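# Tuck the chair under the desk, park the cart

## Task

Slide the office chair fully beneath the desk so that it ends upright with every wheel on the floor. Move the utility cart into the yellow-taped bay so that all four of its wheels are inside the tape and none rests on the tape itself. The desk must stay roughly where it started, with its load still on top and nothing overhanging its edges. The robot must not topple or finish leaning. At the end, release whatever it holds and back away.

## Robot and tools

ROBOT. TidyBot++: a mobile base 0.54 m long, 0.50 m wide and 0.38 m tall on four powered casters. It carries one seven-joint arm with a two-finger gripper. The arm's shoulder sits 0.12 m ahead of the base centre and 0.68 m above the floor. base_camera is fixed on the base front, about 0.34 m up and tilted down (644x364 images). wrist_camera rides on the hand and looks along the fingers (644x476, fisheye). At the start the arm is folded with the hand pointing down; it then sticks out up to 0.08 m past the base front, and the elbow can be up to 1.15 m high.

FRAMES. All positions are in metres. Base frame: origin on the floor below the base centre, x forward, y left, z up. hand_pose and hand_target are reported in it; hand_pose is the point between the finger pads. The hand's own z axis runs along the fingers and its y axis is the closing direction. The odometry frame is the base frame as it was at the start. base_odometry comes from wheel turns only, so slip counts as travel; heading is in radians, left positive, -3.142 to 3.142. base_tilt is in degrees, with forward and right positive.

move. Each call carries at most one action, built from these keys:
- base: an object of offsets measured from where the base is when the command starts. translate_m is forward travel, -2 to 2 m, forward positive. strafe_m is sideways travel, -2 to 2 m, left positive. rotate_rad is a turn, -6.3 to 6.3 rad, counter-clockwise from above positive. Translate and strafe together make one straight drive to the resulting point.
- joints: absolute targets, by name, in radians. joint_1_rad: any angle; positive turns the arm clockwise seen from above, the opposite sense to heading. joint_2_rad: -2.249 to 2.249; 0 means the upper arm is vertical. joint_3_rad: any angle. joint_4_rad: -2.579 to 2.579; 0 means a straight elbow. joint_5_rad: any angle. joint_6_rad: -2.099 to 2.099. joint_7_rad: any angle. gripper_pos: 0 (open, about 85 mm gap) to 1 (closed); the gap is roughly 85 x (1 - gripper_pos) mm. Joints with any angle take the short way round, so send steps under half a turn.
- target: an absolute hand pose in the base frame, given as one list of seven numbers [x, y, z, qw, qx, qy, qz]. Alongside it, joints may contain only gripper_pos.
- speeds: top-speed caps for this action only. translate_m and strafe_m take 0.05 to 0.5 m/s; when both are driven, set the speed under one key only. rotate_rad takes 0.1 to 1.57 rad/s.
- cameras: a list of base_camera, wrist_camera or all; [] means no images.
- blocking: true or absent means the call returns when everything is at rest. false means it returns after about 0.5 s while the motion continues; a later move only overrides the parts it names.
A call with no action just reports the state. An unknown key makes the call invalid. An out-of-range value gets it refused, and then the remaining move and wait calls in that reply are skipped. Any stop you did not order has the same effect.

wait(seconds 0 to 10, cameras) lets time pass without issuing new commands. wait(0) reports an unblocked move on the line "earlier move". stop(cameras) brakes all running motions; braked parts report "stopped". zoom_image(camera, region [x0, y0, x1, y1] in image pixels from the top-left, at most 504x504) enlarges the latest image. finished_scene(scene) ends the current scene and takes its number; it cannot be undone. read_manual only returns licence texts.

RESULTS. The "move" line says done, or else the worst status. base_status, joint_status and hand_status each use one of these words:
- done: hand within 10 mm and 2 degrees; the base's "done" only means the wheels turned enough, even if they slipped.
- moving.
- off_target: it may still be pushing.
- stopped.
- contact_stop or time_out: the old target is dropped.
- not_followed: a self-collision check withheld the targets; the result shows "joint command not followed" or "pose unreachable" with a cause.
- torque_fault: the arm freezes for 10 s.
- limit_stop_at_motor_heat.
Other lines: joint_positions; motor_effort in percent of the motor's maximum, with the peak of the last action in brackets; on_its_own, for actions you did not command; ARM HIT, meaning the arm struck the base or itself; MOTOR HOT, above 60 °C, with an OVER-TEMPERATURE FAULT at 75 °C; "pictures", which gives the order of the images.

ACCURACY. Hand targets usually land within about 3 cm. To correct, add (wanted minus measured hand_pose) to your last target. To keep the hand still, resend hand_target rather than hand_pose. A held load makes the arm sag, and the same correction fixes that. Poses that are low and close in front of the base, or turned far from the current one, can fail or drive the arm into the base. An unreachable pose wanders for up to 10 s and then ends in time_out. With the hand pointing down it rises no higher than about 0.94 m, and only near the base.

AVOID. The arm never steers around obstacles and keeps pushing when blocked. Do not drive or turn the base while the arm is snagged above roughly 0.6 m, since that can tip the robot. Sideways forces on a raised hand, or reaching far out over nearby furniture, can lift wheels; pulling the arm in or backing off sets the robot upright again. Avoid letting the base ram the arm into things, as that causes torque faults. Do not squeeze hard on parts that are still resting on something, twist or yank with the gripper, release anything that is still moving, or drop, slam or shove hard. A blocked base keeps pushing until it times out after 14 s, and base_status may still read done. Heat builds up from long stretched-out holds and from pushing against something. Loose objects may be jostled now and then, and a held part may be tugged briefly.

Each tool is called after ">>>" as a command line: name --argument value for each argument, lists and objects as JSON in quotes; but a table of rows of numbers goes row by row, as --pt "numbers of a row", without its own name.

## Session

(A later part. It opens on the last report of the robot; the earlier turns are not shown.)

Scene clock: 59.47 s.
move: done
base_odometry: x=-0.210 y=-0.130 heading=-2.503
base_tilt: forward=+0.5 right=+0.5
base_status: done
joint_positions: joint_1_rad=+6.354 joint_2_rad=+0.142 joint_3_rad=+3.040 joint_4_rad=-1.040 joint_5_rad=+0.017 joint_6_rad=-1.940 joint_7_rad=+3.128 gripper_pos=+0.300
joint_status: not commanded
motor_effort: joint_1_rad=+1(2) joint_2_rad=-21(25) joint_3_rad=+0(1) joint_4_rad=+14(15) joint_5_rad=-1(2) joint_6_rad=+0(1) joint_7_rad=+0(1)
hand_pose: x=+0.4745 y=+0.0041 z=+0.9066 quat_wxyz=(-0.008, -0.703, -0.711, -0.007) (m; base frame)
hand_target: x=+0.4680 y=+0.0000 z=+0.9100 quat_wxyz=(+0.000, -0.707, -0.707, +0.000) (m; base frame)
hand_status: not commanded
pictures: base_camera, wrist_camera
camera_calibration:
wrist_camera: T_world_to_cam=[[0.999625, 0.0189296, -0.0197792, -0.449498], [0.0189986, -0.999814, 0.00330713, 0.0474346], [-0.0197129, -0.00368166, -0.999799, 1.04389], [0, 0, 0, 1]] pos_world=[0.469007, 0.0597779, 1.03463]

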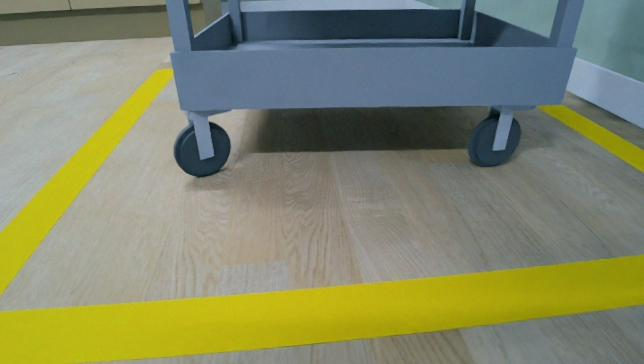

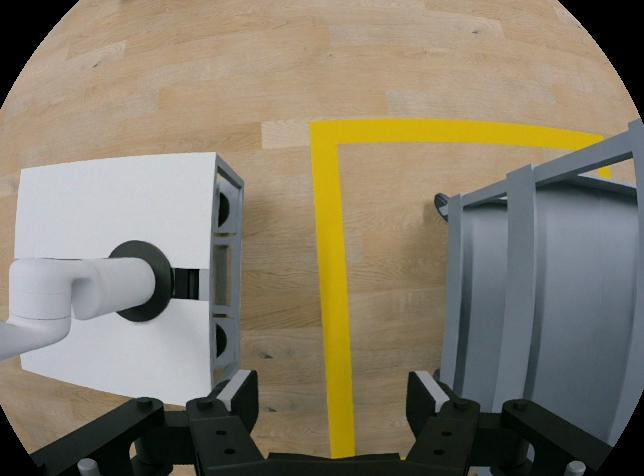

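>>> move --base '{"translate_m":0.577,"strafe_m":1.46,"rotate_rad":-2.72}' --joints '{"joint_1_rad":0,"joint_2_rad":-0.33,"joint_3_rad":3.14,"joint_4_rad":-2.51,"joint_5_rad":0,"joint_6_rad":0.48,"joint_7_rad":1.57,"gripper_pos":0}'

Scene clock: 65.20 s.
move: done
base_odometry: x=+0.197 y=-1.647 heading=+1.059
base_tilt: forward=+0.5 right=+0.6
base_status: done
joint_positions: joint_1_rad=+6.306 joint_2_rad=-0.324 joint_3_rad=+3.131 joint_4_rad=-2.495 joint_5_rad=+0.017 joint_6_rad=+0.449 joint_7_rad=+1.635 gripper_pos=+0.000
joint_status: all done
motor_effort: joint_1_rad=+0(2) joint_2_rad=-6(23) joint_3_rad=+1(2) joint_4_rad=+18(20) joint_5_rad=-1(2) joint_6_rad=+8(9) joint_7_rad=+0(2)
hand_pose: x=+0.5520 y=-0.0010 z=+0.8563 quat_wxyz=(-0.028, -0.758, -0.029, -0.651) (m; base frame)
hand_target: x=+0.5491 y=+0.0021 z=+0.8599 quat_wxyz=(+0.001, -0.751, +0.000, -0.660) (m; base frame)
hand_status: not commanded
pictures: base_camera, wrist_camera
camera_calibration:
wrist_camera: T_world_to_cam=[[0.0484954, -0.995356, 0.0831544, -0.0919983], [-0.152132, -0.0896418, -0.984287, 0.982093], [0.98717, 0.0350829, -0.155773, -0.283427], [0, 0, 0, 1]] pos_world=[0.43366, 0.00640893, 0.93016]

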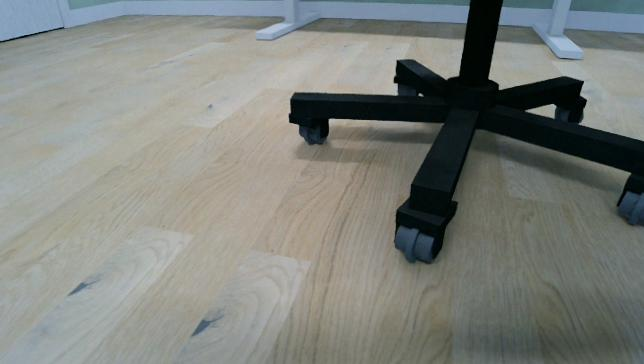

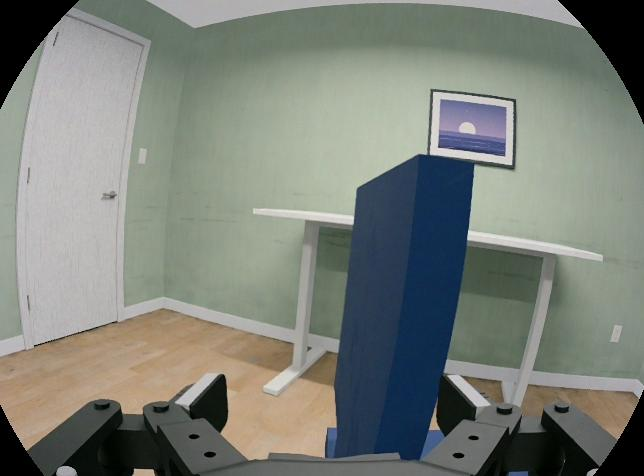

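>>> move --base '{"translate_m":0.09,"strafe_m":-0.08}' --cameras '["wrist_camera"]'

Scene clock: 68.57 s.
move: done
base_odometry: x=+0.311 y=-1.608 heading=+1.059
base_tilt: forward=+0.6 right=+0.6
base_status: done
joint_positions: joint_1_rad=+6.305 joint_2_rad=-0.324 joint_3_rad=+3.133 joint_4_rad=-2.496 joint_5_rad=+0.017 joint_6_rad=+0.450 joint_7_rad=+1.635 gripper_pos=+0.000
joint_status: not commanded
motor_effort: joint_1_rad=+1(1) joint_2_rad=-7(8) joint_3_rad=+1(2) joint_4_rad=+18(19) joint_5_rad=-1(1) joint_6_rad=+8(9) joint_7_rad=+0(1)
hand_pose: x=+0.5520 y=-0.0018 z=+0.8563 quat_wxyz=(-0.029, -0.758, -0.028, -0.651) (m; base frame)
hand_target: x=+0.5491 y=+0.0021 z=+0.8599 quat_wxyz=(+0.001, -0.751, +0.000, -0.660) (m; base frame)
hand_status: not commanded
pictures: wrist_camera
camera_calibration:
wrist_camera: T_world_to_cam=[[0.0466389, -0.995519, 0.0822652, -0.0911013], [-0.151714, -0.0884589, -0.984458, 0.981959], [0.987324, 0.0334333, -0.15516, -0.283995], [0, 0, 0, 1]] pos_world=[0.43362, 0.00566486, 0.930128]

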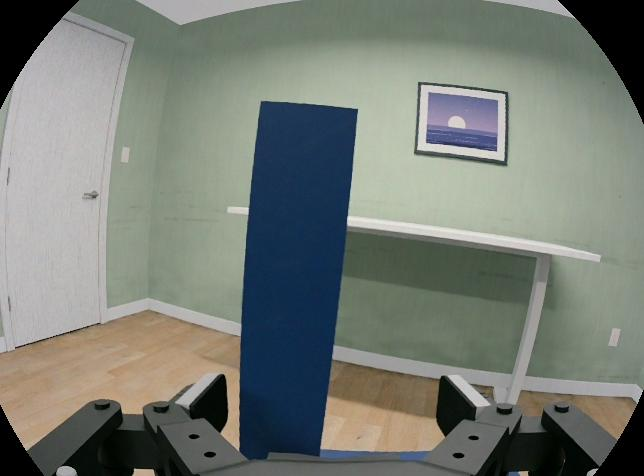

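>>> move --base '{"strafe_m":0.027}' --cameras '[]'

>>> move --base '{"translate_m":0.13}' --speeds '{"translate_m":0.1}' --cameras '["wrist_camera"]'

Scene clock: 69.50 s.
move: done
base_odometry: x=+0.287 y=-1.594 heading=+1.059
base_tilt: forward=+0.5 right=+0.6
base_status: done
joint_positions: joint_1_rad=+6.304 joint_2_rad=-0.325 joint_3_rad=+3.134 joint_4_rad=-2.496 joint_5_rad=+0.017 joint_6_rad=+0.451 joint_7_rad=+1.635 gripper_pos=+0.000
joint_status: not commanded
motor_effort: joint_1_rad=+1(2) joint_2_rad=-7(8) joint_3_rad=+1(3) joint_4_rad=+18(19) joint_5_rad=-1(1) joint_6_rad=+8(9) joint_7_rad=+0(1)
hand_pose: x=+0.5519 y=-0.0017 z=+0.8566 quat_wxyz=(-0.028, -0.757, -0.028, -0.652) (m; base frame)
hand_target: x=+0.5491 y=+0.0021 z=+0.8599 quat_wxyz=(+0.001, -0.751, +0.000, -0.660) (m; base frame)
hand_status: not commanded
pictures: none
No camera images: "cameras" was empty.

Scene clock: 71.43 s.
move: done
base_odometry: x=+0.351 y=-1.481 heading=+1.059
base_tilt: forward=+0.5 right=+0.5
base_status: done
joint_positions: joint_1_rad=+6.271 joint_2_rad=-0.334 joint_3_rad=+3.116 joint_4_rad=-2.508 joint_5_rad=+0.017 joint_6_rad=+0.454 joint_7_rad=+1.633 gripper_pos=+0.000
joint_status: not commanded
motor_effort: joint_1_rad=+5(9) joint_2_rad=-5(7) joint_3_rad=+6(10) joint_4_rad=+19(23) joint_5_rad=-3(5) joint_6_rad=+8(9) joint_7_rad=+0(1)
hand_pose: x=+0.5470 y=+0.0208 z=+0.8548 quat_wxyz=(-0.014, -0.756, -0.049, -0.652) (m; base frame)
hand_target: x=+0.5491 y=+0.0021 z=+0.8599 quat_wxyz=(+0.001, -0.751, +0.000, -0.660) (m; base frame)
hand_status: not commanded
pictures: wrist_camera
camera_calibration:
wrist_camera: T_world_to_cam=[[0.0964964, -0.991563, 0.0865572, -0.0991708], [-0.145395, -0.100073, -0.9843, 0.978346], [0.984657, 0.0823964, -0.153825, -0.280764], [0, 0, 0, 1]] pos_world=[0.428272, 0.0227056, 0.928381]

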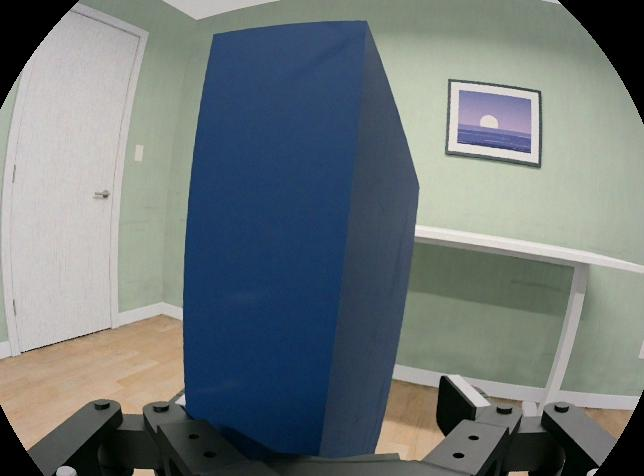

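>>> move --base '{"translate_m":-0.08}' --cameras '[]'

>>> move --base '{"strafe_m":0.145,"rotate_rad":-0.2}' --cameras '["wrist_camera"]'

Scene clock: 72.67 s.
move: done
base_odometry: x=+0.312 y=-1.551 heading=+1.058
base_tilt: forward=+0.5 right=+0.5
base_status: done
joint_positions: joint_1_rad=+6.271 joint_2_rad=-0.334 joint_3_rad=+3.130 joint_4_rad=-2.507 joint_5_rad=+0.017 joint_6_rad=+0.456 joint_7_rad=+1.633 gripper_pos=+0.000
joint_status: not commanded
motor_effort: joint_1_rad=+0(5) joint_2_rad=-6(9) joint_3_rad=+1(6) joint_4_rad=+18(19) joint_5_rad=-1(3) joint_6_rad=+8(9) joint_7_rad=+0(1)
hand_pose: x=+0.5476 y=+0.0143 z=+0.8557 quat_wxyz=(-0.016, -0.756, -0.042, -0.653) (m; base frame)
hand_target: x=+0.5491 y=+0.0021 z=+0.8599 quat_wxyz=(+0.001, -0.751, +0.000, -0.660) (m; base frame)
hand_status: not commanded
pictures: none
No camera images: "cameras" was empty.

Scene clock: 74.03 s.
move: done
base_odometry: x=+0.185 y=-1.479 heading=+0.857
base_tilt: forward=+0.5 right=+0.6
base_status: done
joint_positions: joint_1_rad=+6.271 joint_2_rad=-0.334 joint_3_rad=+3.135 joint_4_rad=-2.507 joint_5_rad=+0.017 joint_6_rad=+0.456 joint_7_rad=+1.633 gripper_pos=+0.000
joint_status: not commanded
motor_effort: joint_1_rad=+0(2) joint_2_rad=-6(7) joint_3_rad=+1(3) joint_4_rad=+18(19) joint_5_rad=-1(2) joint_6_rad=+8(9) joint_7_rad=-1(1)
hand_pose: x=+0.5479 y=+0.0118 z=+0.8554 quat_wxyz=(-0.017, -0.756, -0.039, -0.653) (m; base frame)
hand_target: x=+0.5491 y=+0.0021 z=+0.8599 quat_wxyz=(+0.001, -0.751, +0.000, -0.660) (m; base frame)
hand_status: not commanded
pictures: wrist_camera
camera_calibration:
wrist_camera: T_world_to_cam=[[0.0780166, -0.993719, 0.0802267, -0.0926728], [-0.145644, -0.0909691, -0.985146, 0.978999], [0.986256, 0.0651732, -0.151827, -0.283132], [0, 0, 0, 1]] pos_world=[0.429056, 0.0154206, 0.928905]

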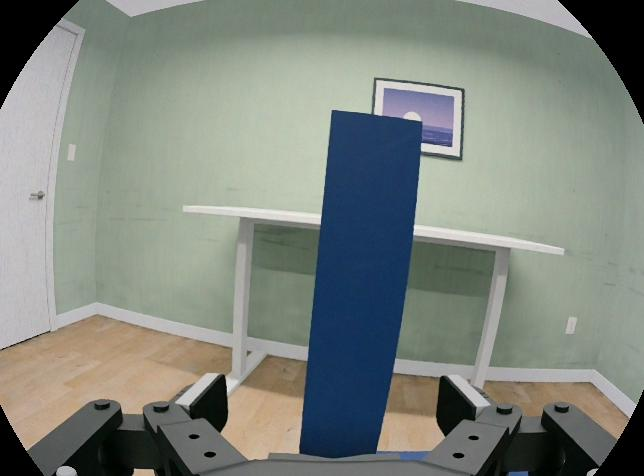

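>>> move --base '{"translate_m":0.145,"strafe_m":-0.006}' --speeds '{"translate_m":0.1}' --cameras '["wrist_camera"]'

Scene clock: 76.17 s.
move: done
base_odometry: x=+0.285 y=-1.374 heading=+0.857
base_tilt: forward=+0.5 right=+0.5
base_status: done
joint_positions: joint_1_rad=+6.249 joint_2_rad=-0.337 joint_3_rad=+3.095 joint_4_rad=-2.513 joint_5_rad=+0.017 joint_6_rad=+0.458 joint_7_rad=+1.630 gripper_pos=+0.000
joint_status: not commanded
motor_effort: joint_1_rad=+9(12) joint_2_rad=-4(7) joint_3_rad=+10(13) joint_4_rad=+19(22) joint_5_rad=-5(6) joint_6_rad=+8(9) joint_7_rad=+0(1)
hand_pose: x=+0.5439 y=+0.0394 z=+0.8540 quat_wxyz=(-0.002, -0.754, -0.065, -0.653) (m; base frame)
hand_target: x=+0.5491 y=+0.0021 z=+0.8599 quat_wxyz=(+0.001, -0.751, +0.000, -0.660) (m; base frame)
hand_status: not commanded
pictures: wrist_camera
camera_calibration:
wrist_camera: T_world_to_cam=[[0.136552, -0.986468, 0.0907409, -0.105962], [-0.139349, -0.109816, -0.984135, 0.976009], [0.980783, 0.121741, -0.152459, -0.279998], [0, 0, 0, 1]] pos_world=[0.425092, 0.0367399, 0.927452]

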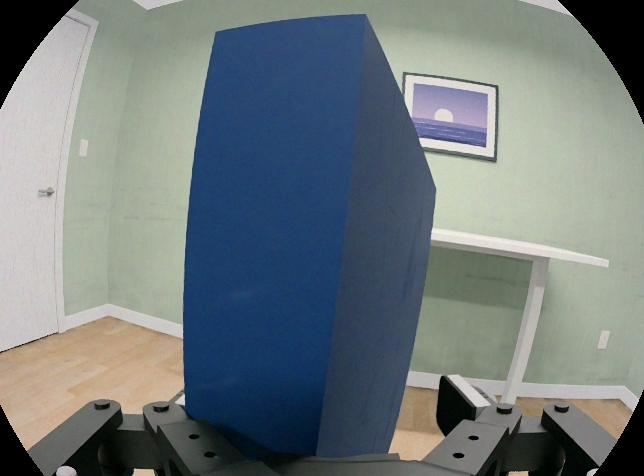

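>>> move --base '{"translate_m":-0.06}' --cameras '[]'

>>> move --base '{"strafe_m":0.13,"rotate_rad":-0.2}' --joints '{"joint_1_rad":0.07,"joint_6_rad":0.6,"joint_7_rad":1.53}' --cameras '["wrist_camera"]'

Scene clock: 77.67 s.
move: done
base_odometry: x=+0.245 y=-1.419 heading=+0.857
base_tilt: forward=+0.5 right=+0.6
base_status: done
joint_positions: joint_1_rad=+6.268 joint_2_rad=-0.334 joint_3_rad=+3.132 joint_4_rad=-2.510 joint_5_rad=+0.017 joint_6_rad=+0.461 joint_7_rad=+1.630 gripper_pos=+0.000
joint_status: not commanded
motor_effort: joint_1_rad=+0(9) joint_2_rad=-6(9) joint_3_rad=+1(10) joint_4_rad=+18(19) joint_5_rad=-1(5) joint_6_rad=+8(9) joint_7_rad=+0(1)
hand_pose: x=+0.5472 y=+0.0148 z=+0.8554 quat_wxyz=(-0.015, -0.755, -0.041, -0.654) (m; base frame)
hand_target: x=+0.5491 y=+0.0021 z=+0.8599 quat_wxyz=(+0.001, -0.751, +0.000, -0.660) (m; base frame)
hand_status: not commanded
pictures: none
No camera images: "cameras" was empty.

Scene clock: 79.07 s.
move: done
base_odometry: x=+0.147 y=-1.334 heading=+0.656
base_tilt: forward=+0.6 right=+0.6
base_status: done
joint_positions: joint_1_rad=+6.339 joint_2_rad=-0.332 joint_3_rad=+3.138 joint_4_rad=-2.515 joint_5_rad=+0.017 joint_6_rad=+0.569 joint_7_rad=+1.595 gripper_pos=+0.000
joint_status: all done
motor_effort: joint_1_rad=+1(9) joint_2_rad=-6(9) joint_3_rad=+1(9) joint_4_rad=+18(23) joint_5_rad=-1(6) joint_6_rad=+8(13) joint_7_rad=+0(2)
hand_pose: x=+0.5498 y=-0.0181 z=+0.8853 quat_wxyz=(-0.029, -0.722, +0.001, -0.691) (m; base frame)
hand_target: x=+0.5508 y=-0.0281 z=+0.8971 quat_wxyz=(-0.010, -0.709, +0.039, -0.704) (m; base frame)
hand_status: not commanded
pictures: wrist_camera
camera_calibration:
wrist_camera: T_world_to_cam=[[-0.000640333, -0.998931, 0.0462258, -0.0517326], [-0.0474119, -0.0461435, -0.997809, 0.963981], [0.998875, -0.00283059, -0.0473317, -0.379242], [0, 0, 0, 1]] pos_world=[0.424486, -0.00826934, 0.94631]

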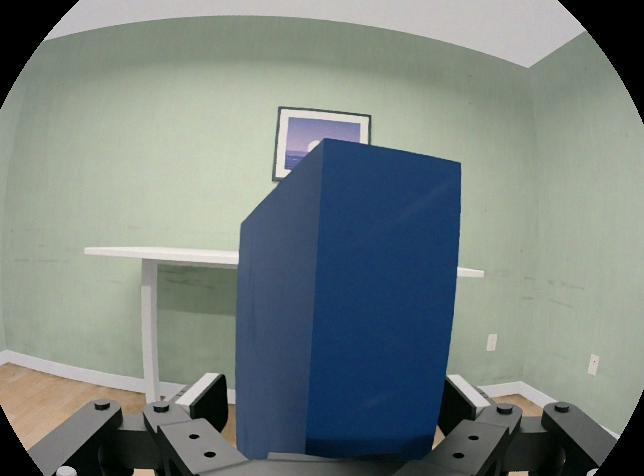

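>>> move --base '{"translate_m":-0.06}' --cameras '[]'

>>> move --base '{"translate_m":0.045,"strafe_m":-0.178,"rotate_rad":0.25}' --cameras '["wrist_camera"]'

Scene clock: 80.33 s.
move: done
base_odometry: x=+0.099 y=-1.370 heading=+0.656
base_tilt: forward=+0.5 right=+0.6
base_status: done
joint_positions: joint_1_rad=+6.339 joint_2_rad=-0.334 joint_3_rad=+3.138 joint_4_rad=-2.515 joint_5_rad=+0.017 joint_6_rad=+0.571 joint_7_rad=+1.595 gripper_pos=+0.000
joint_status: not commanded
motor_effort: joint_1_rad=+0(2) joint_2_rad=-6(10) joint_3_rad=+1(2) joint_4_rad=+18(19) joint_5_rad=-1(1) joint_6_rad=+8(9) joint_7_rad=+0(1)
hand_pose: x=+0.5493 y=-0.0181 z=+0.8871 quat_wxyz=(-0.029, -0.721, +0.001, -0.693) (m; base frame)
hand_target: x=+0.5508 y=-0.0281 z=+0.8971 quat_wxyz=(-0.010, -0.709, +0.039, -0.704) (m; base frame)
hand_status: not commanded
pictures: none
No camera images: "cameras" was empty.

Scene clock: 81.80 s.
move: done
base_odometry: x=+0.244 y=-1.484 heading=+0.907
base_tilt: forward=+0.5 right=+0.6
base_status: done
joint_positions: joint_1_rad=+6.337 joint_2_rad=-0.334 joint_3_rad=+3.129 joint_4_rad=-2.515 joint_5_rad=+0.018 joint_6_rad=+0.573 joint_7_rad=+1.593 gripper_pos=+0.000
joint_status: not commanded
motor_effort: joint_1_rad=+2(10) joint_2_rad=-6(8) joint_3_rad=+1(9) joint_4_rad=+18(21) joint_5_rad=-1(7) joint_6_rad=+9(9) joint_7_rad=+0(1)
hand_pose: x=+0.5493 y=-0.0130 z=+0.8872 quat_wxyz=(-0.026, -0.720, -0.003, -0.693) (m; base frame)
hand_target: x=+0.5508 y=-0.0281 z=+0.8971 quat_wxyz=(-0.010, -0.709, +0.039, -0.704) (m; base frame)
hand_status: not commanded
pictures: wrist_camera
camera_calibration:
wrist_camera: T_world_to_cam=[[0.00965578, -0.998791, 0.0482095, -0.0541078], [-0.0414325, -0.0485699, -0.99796, 0.96291], [0.999095, 0.00763864, -0.0418514, -0.383527], [0, 0, 0, 1]] pos_world=[0.423598, -0.00434429, 0.947503]

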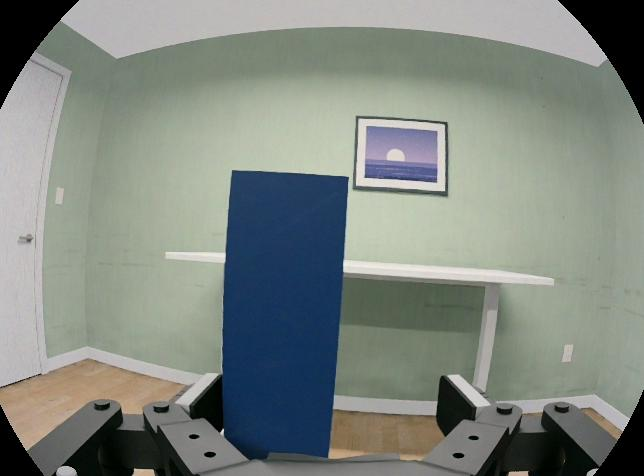

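>>> move --base '{"strafe_m":0.024}' --cameras '["wrist_camera"]'

>>> move --base '{"translate_m":0.05}' --speeds '{"translate_m":0.1}' --cameras '["wrist_camera"]'

Scene clock: 82.70 s.
move: done
base_odometry: x=+0.225 y=-1.469 heading=+0.906
base_tilt: forward=+0.5 right=+0.6
base_status: done
joint_positions: joint_1_rad=+6.337 joint_2_rad=-0.334 joint_3_rad=+3.134 joint_4_rad=-2.515 joint_5_rad=+0.018 joint_6_rad=+0.573 joint_7_rad=+1.593 gripper_pos=+0.000
joint_status: not commanded
motor_effort: joint_1_rad=+0(2) joint_2_rad=-6(7) joint_3_rad=+1(4) joint_4_rad=+18(19) joint_5_rad=-1(2) joint_6_rad=+8(9) joint_7_rad=+0(1)
hand_pose: x=+0.5493 y=-0.0151 z=+0.8872 quat_wxyz=(-0.027, -0.720, -0.001, -0.693) (m; base frame)
hand_target: x=+0.5508 y=-0.0281 z=+0.8971 quat_wxyz=(-0.010, -0.709, +0.039, -0.704) (m; base frame)
hand_status: not commanded
pictures: wrist_camera
camera_calibration:
wrist_camera: T_world_to_cam=[[0.00537989, -0.998893, 0.0467392, -0.0526004], [-0.0415575, -0.0469228, -0.998034, 0.962994], [0.999122, 0.00342695, -0.041764, -0.383639], [0, 0, 0, 1]] pos_world=[0.423604, -0.00604105, 0.947537]

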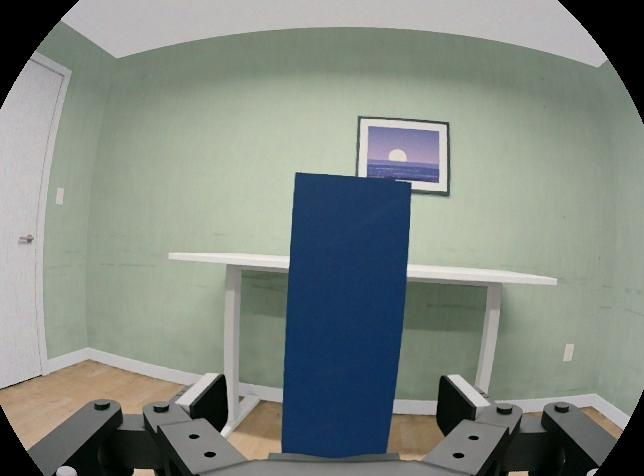

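Scene clock: 83.73 s.
move: done
base_odometry: x=+0.256 y=-1.430 heading=+0.906
base_tilt: forward=+0.6 right=+0.6
base_status: done
joint_positions: joint_1_rad=+6.337 joint_2_rad=-0.333 joint_3_rad=+3.134 joint_4_rad=-2.517 joint_5_rad=+0.018 joint_6_rad=+0.574 joint_7_rad=+1.593 gripper_pos=+0.000
joint_status: not commanded
motor_effort: joint_1_rad=+1(3) joint_2_rad=-6(9) joint_3_rad=+1(3) joint_4_rad=+18(22) joint_5_rad=-1(2) joint_6_rad=+8(9) joint_7_rad=-1(1)
hand_pose: x=+0.5493 y=-0.0151 z=+0.8867 quat_wxyz=(-0.027, -0.721, -0.001, -0.693) (m; base frame)
hand_target: x=+0.5508 y=-0.0281 z=+0.8971 quat_wxyz=(-0.010, -0.709, +0.039, -0.704) (m; base frame)
hand_status: not commanded
pictures: wrist_camera
camera_calibration:
wrist_camera: T_world_to_cam=[[0.00547245, -0.998896, 0.0466591, -0.0525206], [-0.0418782, -0.0468478, -0.998024, 0.962671], [0.999108, 0.00350764, -0.0420884, -0.383307], [0, 0, 0, 1]] pos_world=[0.423567, -0.00601918, 0.947086]

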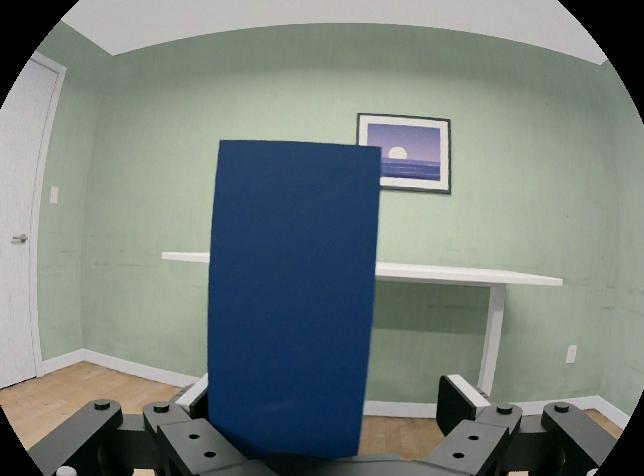

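>>> move --joints '{"gripper_pos":1}'

Scene clock: 85.07 s.
move: off_target
base_odometry: x=+0.256 y=-1.430 heading=+0.906
base_tilt: forward=+0.5 right=+0.6
base_status: not commanded
joint_positions: joint_1_rad=+6.329 joint_2_rad=-0.339 joint_3_rad=+3.108 joint_4_rad=-2.521 joint_5_rad=+0.015 joint_6_rad=+0.575 joint_7_rad=+1.552 gripper_pos=+0.529
joint_status: gripper_pos off_target (ended at +0.529, target +1.000)
motor_effort: joint_1_rad=+7(10) joint_2_rad=-4(6) joint_3_rad=+8(11) joint_4_rad=+22(23) joint_5_rad=-3(7) joint_6_rad=+9(10) joint_7_rad=+3(6)
hand_pose: x=+0.5473 y=+0.0004 z=+0.8864 quat_wxyz=(-0.004, -0.720, +0.000, -0.694) (m; base frame)
hand_target: x=+0.5508 y=-0.0281 z=+0.8971 quat_wxyz=(-0.010, -0.709, +0.039, -0.704) (m; base frame)
hand_status: not commanded
pictures: base_camera, wrist_camera
camera_calibration:
wrist_camera: T_world_to_cam=[[0.0351391, -0.99931, 0.0120494, -0.0225662], [-0.0391421, -0.0134238, -0.999143, 0.962409], [0.998616, 0.0346373, -0.0395868, -0.383417], [0, 0, 0, 1]] pos_world=[0.42135, 0.00364907, 0.946679]

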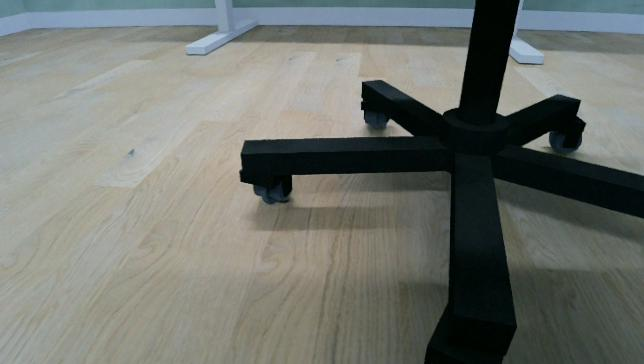

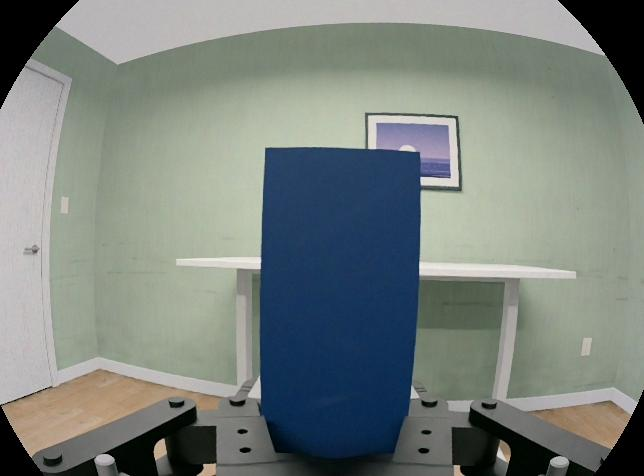

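>>> move --base '{"translate_m":0.107,"strafe_m":-0.232,"rotate_rad":0.328}' --speeds '{"strafe_m":0.12,"rotate_rad":0.15}'

>>> move --base '{"translate_m":0.136,"strafe_m":-0.278,"rotate_rad":0.327}' --speeds '{"strafe_m":0.14,"rotate_rad":0.15}'

Scene clock: 88.33 s.
move: done
base_odometry: x=+0.504 y=-1.489 heading=+1.235
base_tilt: forward=+0.5 right=+0.6
base_status: done
joint_positions: joint_1_rad=+6.349 joint_2_rad=-0.357 joint_3_rad=+3.135 joint_4_rad=-2.535 joint_5_rad=+0.009 joint_6_rad=+0.576 joint_7_rad=+1.547 gripper_pos=+0.537
joint_status: not commanded
motor_effort: joint_1_rad=-2(8) joint_2_rad=-2(5) joint_3_rad=+0(9) joint_4_rad=+21(26) joint_5_rad=+0(4) joint_6_rad=+8(11) joint_7_rad=-1(6)
hand_pose: x=+0.5406 y=-0.0216 z=+0.8867 quat_wxyz=(-0.014, -0.718, +0.025, -0.696) (m; base frame)
hand_target: x=+0.5508 y=-0.0281 z=+0.8971 quat_wxyz=(-0.010, -0.709, +0.039, -0.704) (m; base frame)
hand_status: not commanded
pictures: base_camera, wrist_camera
camera_calibration:
wrist_camera: T_world_to_cam=[[-0.0140857, -0.999876, -0.00702753, -0.000860369], [-0.0331188, 0.00749091, -0.999423, 0.959599], [0.999352, -0.0138448, -0.0332202, -0.383057], [0, 0, 0, 1]] pos_world=[0.414577, -0.0133519, 0.946314]

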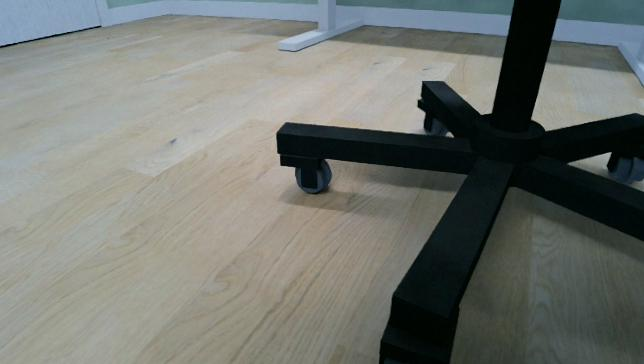

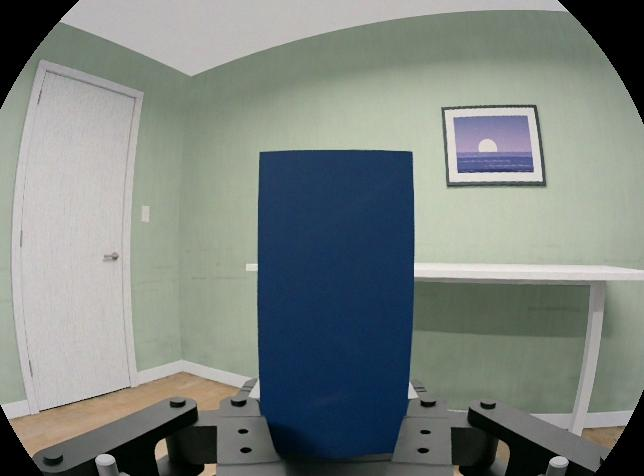

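Scene clock: 91.20 s.
move: done
base_odometry: x=+0.811 y=-1.452 heading=+1.563
base_tilt: forward=+0.5 right=+0.6
base_status: done
joint_positions: joint_1_rad=+6.348 joint_2_rad=-0.363 joint_3_rad=+3.130 joint_4_rad=-2.541 joint_5_rad=+0.007 joint_6_rad=+0.578 joint_7_rad=+1.546 gripper_pos=+0.539
joint_status: not commanded
motor_effort: joint_1_rad=+3(6) joint_2_rad=-1(5) joint_3_rad=+4(7) joint_4_rad=+20(27) joint_5_rad=+0(4) joint_6_rad=+8(11) joint_7_rad=+2(3)
hand_pose: x=+0.5383 y=-0.0193 z=+0.8867 quat_wxyz=(-0.012, -0.717, +0.023, -0.697) (m; base frame)
hand_target: x=+0.5508 y=-0.0281 z=+0.8971 quat_wxyz=(-0.010, -0.709, +0.039, -0.704) (m; base frame)
hand_status: not commanded
pictures: base_camera, wrist_camera
camera_calibration:
wrist_camera: T_world_to_cam=[[-0.0101152, -0.999918, -0.00786298, 0.000074069], [-0.0303792, 0.00816705, -0.999505, 0.958204], [0.999487, -0.00987135, -0.0304593, -0.383091], [0, 0, 0, 1]] pos_world=[0.412005, -0.0115333, 0.946062]

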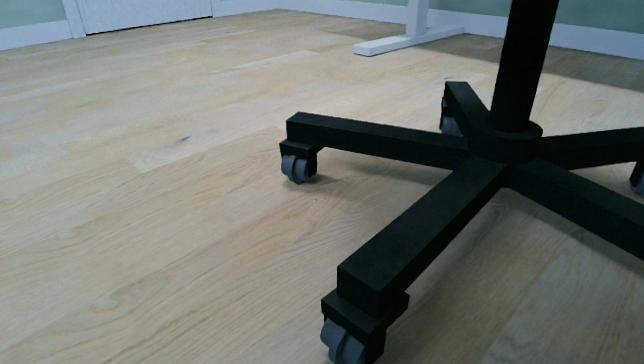

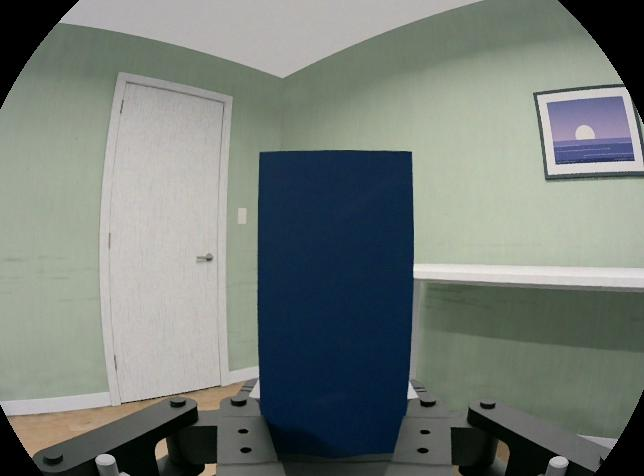

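>>> move --base '{"translate_m":0.126,"strafe_m":-0.322,"rotate_rad":0.325}' --speeds '{"strafe_m":0.14,"rotate_rad":0.15}' --cameras '[]'

>>> move --base '{"translate_m":0.087,"strafe_m":-0.372,"rotate_rad":0.327}' --speeds '{"strafe_m":0.14,"rotate_rad":0.15}'

Scene clock: 94.53 s.
move: done
base_odometry: x=+1.134 y=-1.328 heading=+1.890
base_tilt: forward=+0.6 right=+0.6
base_status: done
joint_positions: joint_1_rad=+6.332 joint_2_rad=-0.362 joint_3_rad=+3.113 joint_4_rad=-2.541 joint_5_rad=+0.006 joint_6_rad=+0.580 joint_7_rad=+1.542 gripper_pos=+0.542
joint_status: not commanded
motor_effort: joint_1_rad=+6(8) joint_2_rad=-1(6) joint_3_rad=+6(9) joint_4_rad=+22(27) joint_5_rad=-2(4) joint_6_rad=+8(11) joint_7_rad=+2(4)
hand_pose: x=+0.5389 y=-0.0046 z=+0.8869 quat_wxyz=(-0.002, -0.717, +0.012, -0.697) (m; base frame)
hand_target: x=+0.5508 y=-0.0281 z=+0.8971 quat_wxyz=(-0.010, -0.709, +0.039, -0.704) (m; base frame)
hand_status: not commanded
pictures: none
No camera images: "cameras" was empty.

Scene clock: 97.90 s.
move: done
base_odometry: x=+1.460 y=-1.129 heading=+2.218
base_tilt: forward=+0.5 right=+0.5
base_status: done
joint_positions: joint_1_rad=+6.305 joint_2_rad=-0.355 joint_3_rad=+3.086 joint_4_rad=-2.536 joint_5_rad=+0.006 joint_6_rad=+0.582 joint_7_rad=+1.537 gripper_pos=+0.551
joint_status: not commanded
motor_effort: joint_1_rad=+11(15) joint_2_rad=-2(4) joint_3_rad=+11(15) joint_4_rad=+22(27) joint_5_rad=-4(7) joint_6_rad=+8(10) joint_7_rad=+4(5)
hand_pose: x=+0.5406 y=+0.0191 z=+0.8871 quat_wxyz=(+0.015, -0.717, -0.008, -0.697) (m; base frame)
hand_target: x=+0.5508 y=-0.0281 z=+0.8971 quat_wxyz=(-0.010, -0.709, +0.039, -0.704) (m; base frame)
hand_status: not commanded
pictures: base_camera, wrist_camera
camera_calibration:
wrist_camera: T_world_to_cam=[[0.0733519, -0.997304, -0.00203942, -0.0118729], [-0.0302721, -0.000182531, -0.999542, 0.958439], [0.996847, 0.0733801, -0.0302039, -0.385435], [0, 0, 0, 1]] pos_world=[0.414104, 0.0166173, 0.946334]

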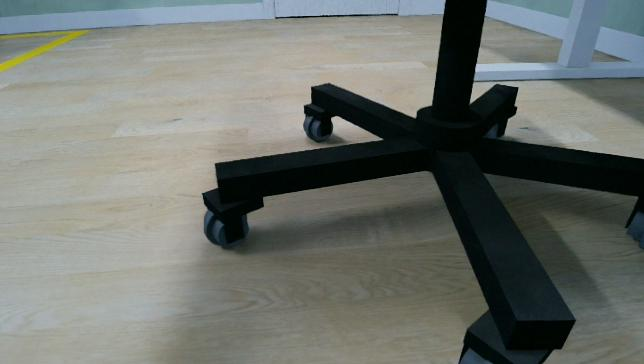

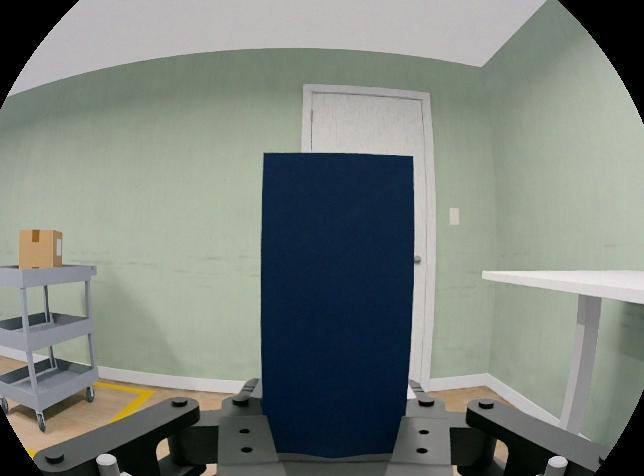

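>>> move --base '{"strafe_m":-0.14}' --speeds '{"strafe_m":0.12}' --cameras '[]'

>>> move --joints '{"gripper_pos":0}' --cameras '[]'

>>> move --base '{"translate_m":-0.2}' --speeds '{"translate_m":0.2}'

Scene clock: 99.93 s.
move: done
base_odometry: x=+1.572 y=-1.045 heading=+2.219
base_tilt: forward=+0.6 right=+0.6
base_status: done
joint_positions: joint_1_rad=+6.253 joint_2_rad=-0.332 joint_3_rad=+3.047 joint_4_rad=-2.520 joint_5_rad=+0.019 joint_6_rad=+0.588 joint_7_rad=+1.523 gripper_pos=+0.553
joint_status: not commanded
motor_effort: joint_1_rad=+18(26) joint_2_rad=-8(9) joint_3_rad=+18(24) joint_4_rad=+17(24) joint_5_rad=-9(11) joint_6_rad=+7(9) joint_7_rad=+7(10)
hand_pose: x=+0.5441 y=+0.0623 z=+0.8874 quat_wxyz=(+0.046, -0.716, -0.046, -0.695) (m; base frame)
hand_target: x=+0.5508 y=-0.0281 z=+0.8971 quat_wxyz=(-0.010, -0.709, +0.039, -0.704) (m; base frame)
hand_status: not commanded
pictures: none
No camera images: "cameras" was empty.

Scene clock: 101.07 s.
move: done
base_odometry: x=+1.572 y=-1.045 heading=+2.218
base_tilt: forward=+0.5 right=+0.5
base_status: not commanded
joint_positions: joint_1_rad=+6.301 joint_2_rad=-0.344 joint_3_rad=+3.093 joint_4_rad=-2.528 joint_5_rad=+0.019 joint_6_rad=+0.588 joint_7_rad=+1.524 gripper_pos=+0.000
joint_status: all done
motor_effort: joint_1_rad=+7(19) joint_2_rad=-2(8) joint_3_rad=+9(18) joint_4_rad=+21(24) joint_5_rad=-6(10) joint_6_rad=+8(10) joint_7_rad=+0(6)
hand_pose: x=+0.5444 y=+0.0200 z=+0.8887 quat_wxyz=(+0.019, -0.716, -0.008, -0.698) (m; base frame)
hand_target: x=+0.5508 y=-0.0281 z=+0.8971 quat_wxyz=(-0.010, -0.709, +0.039, -0.704) (m; base frame)
hand_status: not commanded
pictures: none
No camera images: "cameras" was empty.

Scene clock: 102.77 s.
move: done
base_odometry: x=+1.693 y=-1.204 heading=+2.219
base_tilt: forward=+0.5 right=+0.6
base_status: done
joint_positions: joint_1_rad=+6.335 joint_2_rad=-0.331 joint_3_rad=+3.132 joint_4_rad=-2.517 joint_5_rad=+0.019 joint_6_rad=+0.588 joint_7_rad=+1.524 gripper_pos=+0.000
joint_status: not commanded
motor_effort: joint_1_rad=+0(6) joint_2_rad=-7(10) joint_3_rad=+1(8) joint_4_rad=+18(20) joint_5_rad=-1(6) joint_6_rad=+8(9) joint_7_rad=+0(1)
hand_pose: x=+0.5499 y=-0.0131 z=+0.8900 quat_wxyz=(-0.001, -0.716, +0.022, -0.698) (m; base frame)
hand_target: x=+0.5508 y=-0.0281 z=+0.8971 quat_wxyz=(-0.010, -0.709, +0.039, -0.704) (m; base frame)
hand_status: not commanded
pictures: base_camera, wrist_camera
camera_calibration:
wrist_camera: T_world_to_cam=[[0.00765223, -0.999755, -0.0207594, 0.00809524], [-0.0279477, 0.0205381, -0.999398, 0.960506], [0.99958, 0.0082278, -0.0277837, -0.396771], [0, 0, 0, 1]] pos_world=[0.423387, -0.00836912, 0.949072]

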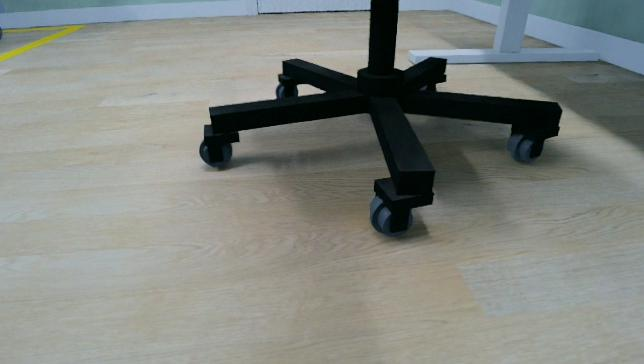

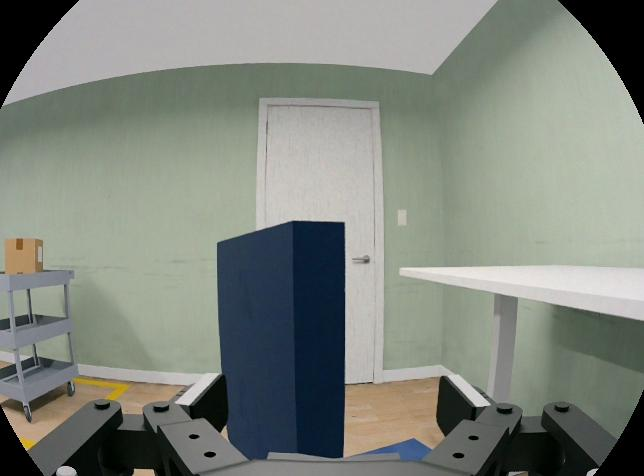

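>>> move --joints '{"joint_6_rad":-0.9}' --cameras '[]'

>>> move --base '{"translate_m":-0.1,"strafe_m":0.9}' --cameras '[]'

>>> move --base '{"translate_m":1.04,"strafe_m":0.0,"rotate_rad":-1.575}' --cameras '[]'

>>> move --joints '{"joint_1_rad":0,"joint_6_rad":0.55}'

Scene clock: 105.37 s.
move: done
base_odometry: x=+1.693 y=-1.204 heading=+2.219
base_tilt: forward=+0.5 right=+0.5
base_status: not commanded
joint_positions: joint_1_rad=+6.335 joint_2_rad=-0.330 joint_3_rad=+3.132 joint_4_rad=-2.514 joint_5_rad=+0.019 joint_6_rad=-0.859 joint_7_rad=+1.524 gripper_pos=+0.000
joint_status: all done
motor_effort: joint_1_rad=+0(2) joint_2_rad=-2(7) joint_3_rad=+1(1) joint_4_rad=+14(18) joint_5_rad=-1(1) joint_6_rad=+1(9) joint_7_rad=+0(1)
hand_pose: x=+0.2697 y=-0.0098 z=+0.5891 quat_wxyz=(-0.009, -0.998, +0.039, -0.049) (m; base frame)
hand_target: x=+0.2594 y=-0.0083 z=+0.5893 quat_wxyz=(-0.001, -0.998, +0.055, -0.031) (m; base frame)
hand_status: not commanded
pictures: none
No camera images: "cameras" was empty.

Scene clock: 108.07 s.
move: done
base_odometry: x=+1.035 y=-1.827 heading=+2.219
base_tilt: forward=+0.5 right=+0.7
base_status: done
joint_positions: joint_1_rad=+6.335 joint_2_rad=-0.330 joint_3_rad=+3.132 joint_4_rad=-2.514 joint_5_rad=+0.019 joint_6_rad=-0.860 joint_7_rad=+1.524 gripper_pos=+0.000
joint_status: not commanded
motor_effort: joint_1_rad=+0(2) joint_2_rad=-1(2) joint_3_rad=+1(2) joint_4_rad=+13(14) joint_5_rad=-1(2) joint_6_rad=+1(2) joint_7_rad=+0(1)
hand_pose: x=+0.2695 y=-0.0098 z=+0.5891 quat_wxyz=(-0.009, -0.998, +0.039, -0.049) (m; base frame)
hand_target: x=+0.2594 y=-0.0083 z=+0.5893 quat_wxyz=(-0.001, -0.998, +0.055, -0.031) (m; base frame)
hand_status: not commanded
pictures: none
No camera images: "cameras" was empty.

Scene clock: 111.67 s.
move: done
base_odometry: x=+0.407 y=-0.998 heading=+0.643
base_tilt: forward=+0.5 right=+0.5
base_status: done
joint_positions: joint_1_rad=+6.335 joint_2_rad=-0.331 joint_3_rad=+3.132 joint_4_rad=-2.514 joint_5_rad=+0.019 joint_6_rad=-0.864 joint_7_rad=+1.524 gripper_pos=+0.000
joint_status: not commanded
motor_effort: joint_1_rad=+1(2) joint_2_rad=-1(3) joint_3_rad=+1(2) joint_4_rad=+14(15) joint_5_rad=-1(1) joint_6_rad=+1(2) joint_7_rad=+0(1)
hand_pose: x=+0.2685 y=-0.0098 z=+0.5891 quat_wxyz=(-0.009, -0.998, +0.039, -0.047) (m; base frame)
hand_target: x=+0.2594 y=-0.0083 z=+0.5893 quat_wxyz=(-0.001, -0.998, +0.055, -0.031) (m; base frame)
hand_status: not commanded
pictures: none
No camera images: "cameras" was empty.

Scene clock: 113.70 s.
move: done
base_odometry: x=+0.407 y=-0.998 heading=+0.643
base_tilt: forward=+0.5 right=+0.6
base_status: not commanded
joint_positions: joint_1_rad=+6.307 joint_2_rad=-0.331 joint_3_rad=+3.132 joint_4_rad=-2.513 joint_5_rad=+0.019 joint_6_rad=+0.519 joint_7_rad=+1.524 gripper_pos=+0.000
joint_status: all done
motor_effort: joint_1_rad=+1(2) joint_2_rad=-6(7) joint_3_rad=+1(2) joint_4_rad=+18(18) joint_5_rad=-1(1) joint_6_rad=+8(9) joint_7_rad=+0(1)
hand_pose: x=+0.5495 y=-0.0017 z=+0.8708 quat_wxyz=(+0.007, -0.739, +0.013, -0.674) (m; base frame)
hand_target: x=+0.5512 y=+0.0021 z=+0.8816 quat_wxyz=(+0.014, -0.728, +0.014, -0.686) (m; base frame)
hand_status: not commanded
pictures: base_camera, wrist_camera
camera_calibration:
wrist_camera: T_world_to_cam=[[0.0323553, -0.999206, -0.0232621, 0.00770689], [-0.0932733, 0.020154, -0.995437, 0.973554], [0.995115, 0.0343774, -0.0925471, -0.338124], [0, 0, 0, 1]] pos_world=[0.427029, -0.00029647, 0.937999]

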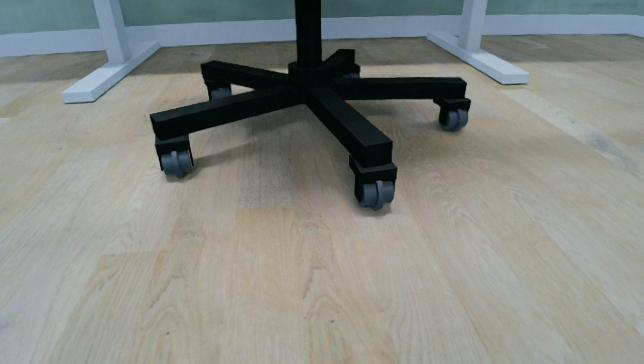

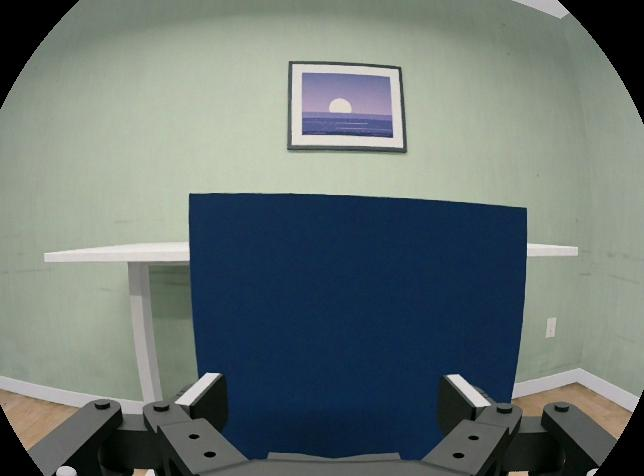

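>>> move --base '{"translate_m":0.6,"strafe_m":0.03,"rotate_rad":0.05}' --speeds '{"translate_m":0.15}'

Scene clock: 118.53 s.
move: done
base_odometry: x=+0.869 y=-0.614 heading=+0.693
base_tilt: forward=+0.5 right=+0.5
base_status: done
joint_positions: joint_1_rad=+6.271 joint_2_rad=-0.348 joint_3_rad=+3.126 joint_4_rad=-2.528 joint_5_rad=+0.019 joint_6_rad=+0.526 joint_7_rad=+1.524 gripper_pos=+0.000
joint_status: not commanded
motor_effort: joint_1_rad=+3(9) joint_2_rad=-3(11) joint_3_rad=+3(11) joint_4_rad=+20(31) joint_5_rad=-3(6) joint_6_rad=+8(10) joint_7_rad=+0(1)
hand_pose: x=+0.5431 y=+0.0169 z=+0.8716 quat_wxyz=(+0.021, -0.736, -0.004, -0.677) (m; base frame)
hand_target: x=+0.5512 y=+0.0021 z=+0.8816 quat_wxyz=(+0.014, -0.728, +0.014, -0.686) (m; base frame)
hand_status: not commanded
pictures: base_camera, wrist_camera
camera_calibration:
wrist_camera: T_world_to_cam=[[0.075111, -0.996963, -0.0205766, 0.000927505], [-0.0853491, 0.0141317, -0.996251, 0.96987], [0.993516, 0.0765856, -0.0840284, -0.339589], [0, 0, 0, 1]] pos_world=[0.420095, 0.0132264, 0.937718]

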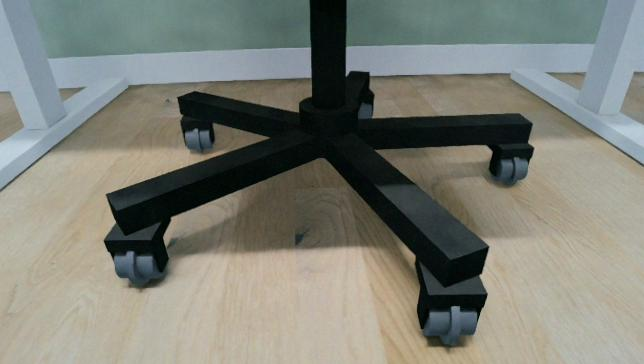

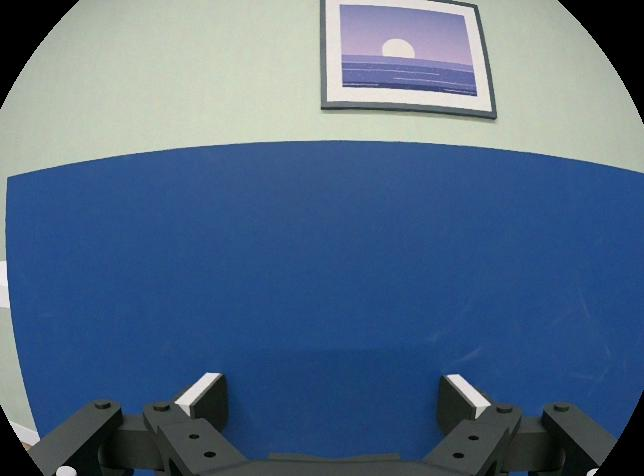

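>>> move --base '{"translate_m":0.06}' --speeds '{"translate_m":0.08}' --cameras '["base_camera"]'

>>> move --base '{"translate_m":0.05}' --speeds '{"translate_m":0.08}'

Scene clock: 119.93 s.
move: done
base_odometry: x=+0.915 y=-0.576 heading=+0.693
base_tilt: forward=+0.5 right=+0.5
base_status: done
joint_positions: joint_1_rad=+6.270 joint_2_rad=-0.359 joint_3_rad=+3.120 joint_4_rad=-2.537 joint_5_rad=+0.019 joint_6_rad=+0.528 joint_7_rad=+1.524 gripper_pos=+0.000
joint_status: not commanded
motor_effort: joint_1_rad=+3(7) joint_2_rad=+0(6) joint_3_rad=+4(8) joint_4_rad=+21(27) joint_5_rad=-2(5) joint_6_rad=+7(10) joint_7_rad=+0(1)
hand_pose: x=+0.5389 y=+0.0195 z=+0.8715 quat_wxyz=(+0.022, -0.735, -0.007, -0.678) (m; base frame)
hand_target: x=+0.5512 y=+0.0021 z=+0.8816 quat_wxyz=(+0.014, -0.728, +0.014, -0.686) (m; base frame)
hand_status: not commanded
pictures: base_camera

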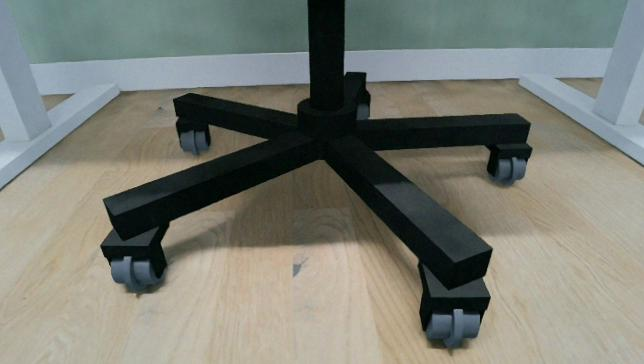

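Scene clock: 122.50 s.
move: time_out
base_odometry: x=+0.951 y=-0.546 heading=+0.693
base_tilt: forward=+0.5 right=+0.5
base_status: translate_m time_out (by the wheels' count: +0.047 of +0.050)
joint_positions: joint_1_rad=+6.270 joint_2_rad=-0.474 joint_3_rad=+3.116 joint_4_rad=-2.621 joint_5_rad=+0.019 joint_6_rad=+0.531 joint_7_rad=+1.524 gripper_pos=+0.000
joint_status: not commanded
motor_effort: joint_1_rad=+2(7) joint_2_rad=+28(30) joint_3_rad=+5(9) joint_4_rad=+39(41) joint_5_rad=-1(4) joint_6_rad=+8(11) joint_7_rad=+0(1)
hand_pose: x=+0.5008 y=+0.0201 z=+0.8708 quat_wxyz=(+0.022, -0.723, -0.009, -0.691) (m; base frame)
hand_target: x=+0.5512 y=+0.0021 z=+0.8816 quat_wxyz=(+0.014, -0.728, +0.014, -0.686) (m; base frame)
hand_status: not commanded
pictures: base_camera, wrist_camera
camera_calibration:
wrist_camera: T_world_to_cam=[[0.0843524, -0.996357, -0.0125534, -0.00434992], [-0.0474418, 0.00856817, -0.998837, 0.948721], [0.995306, 0.0848499, -0.0465462, -0.331521], [0, 0, 0, 1]] pos_world=[0.375341, 0.0156667, 0.932132]

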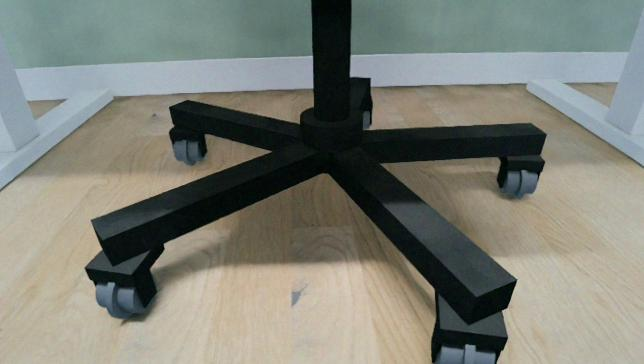

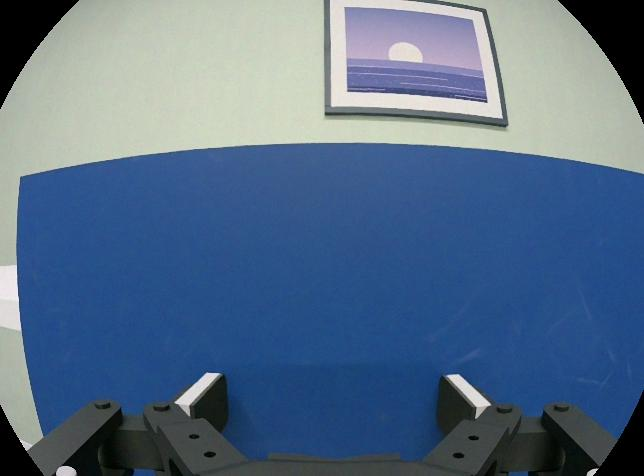

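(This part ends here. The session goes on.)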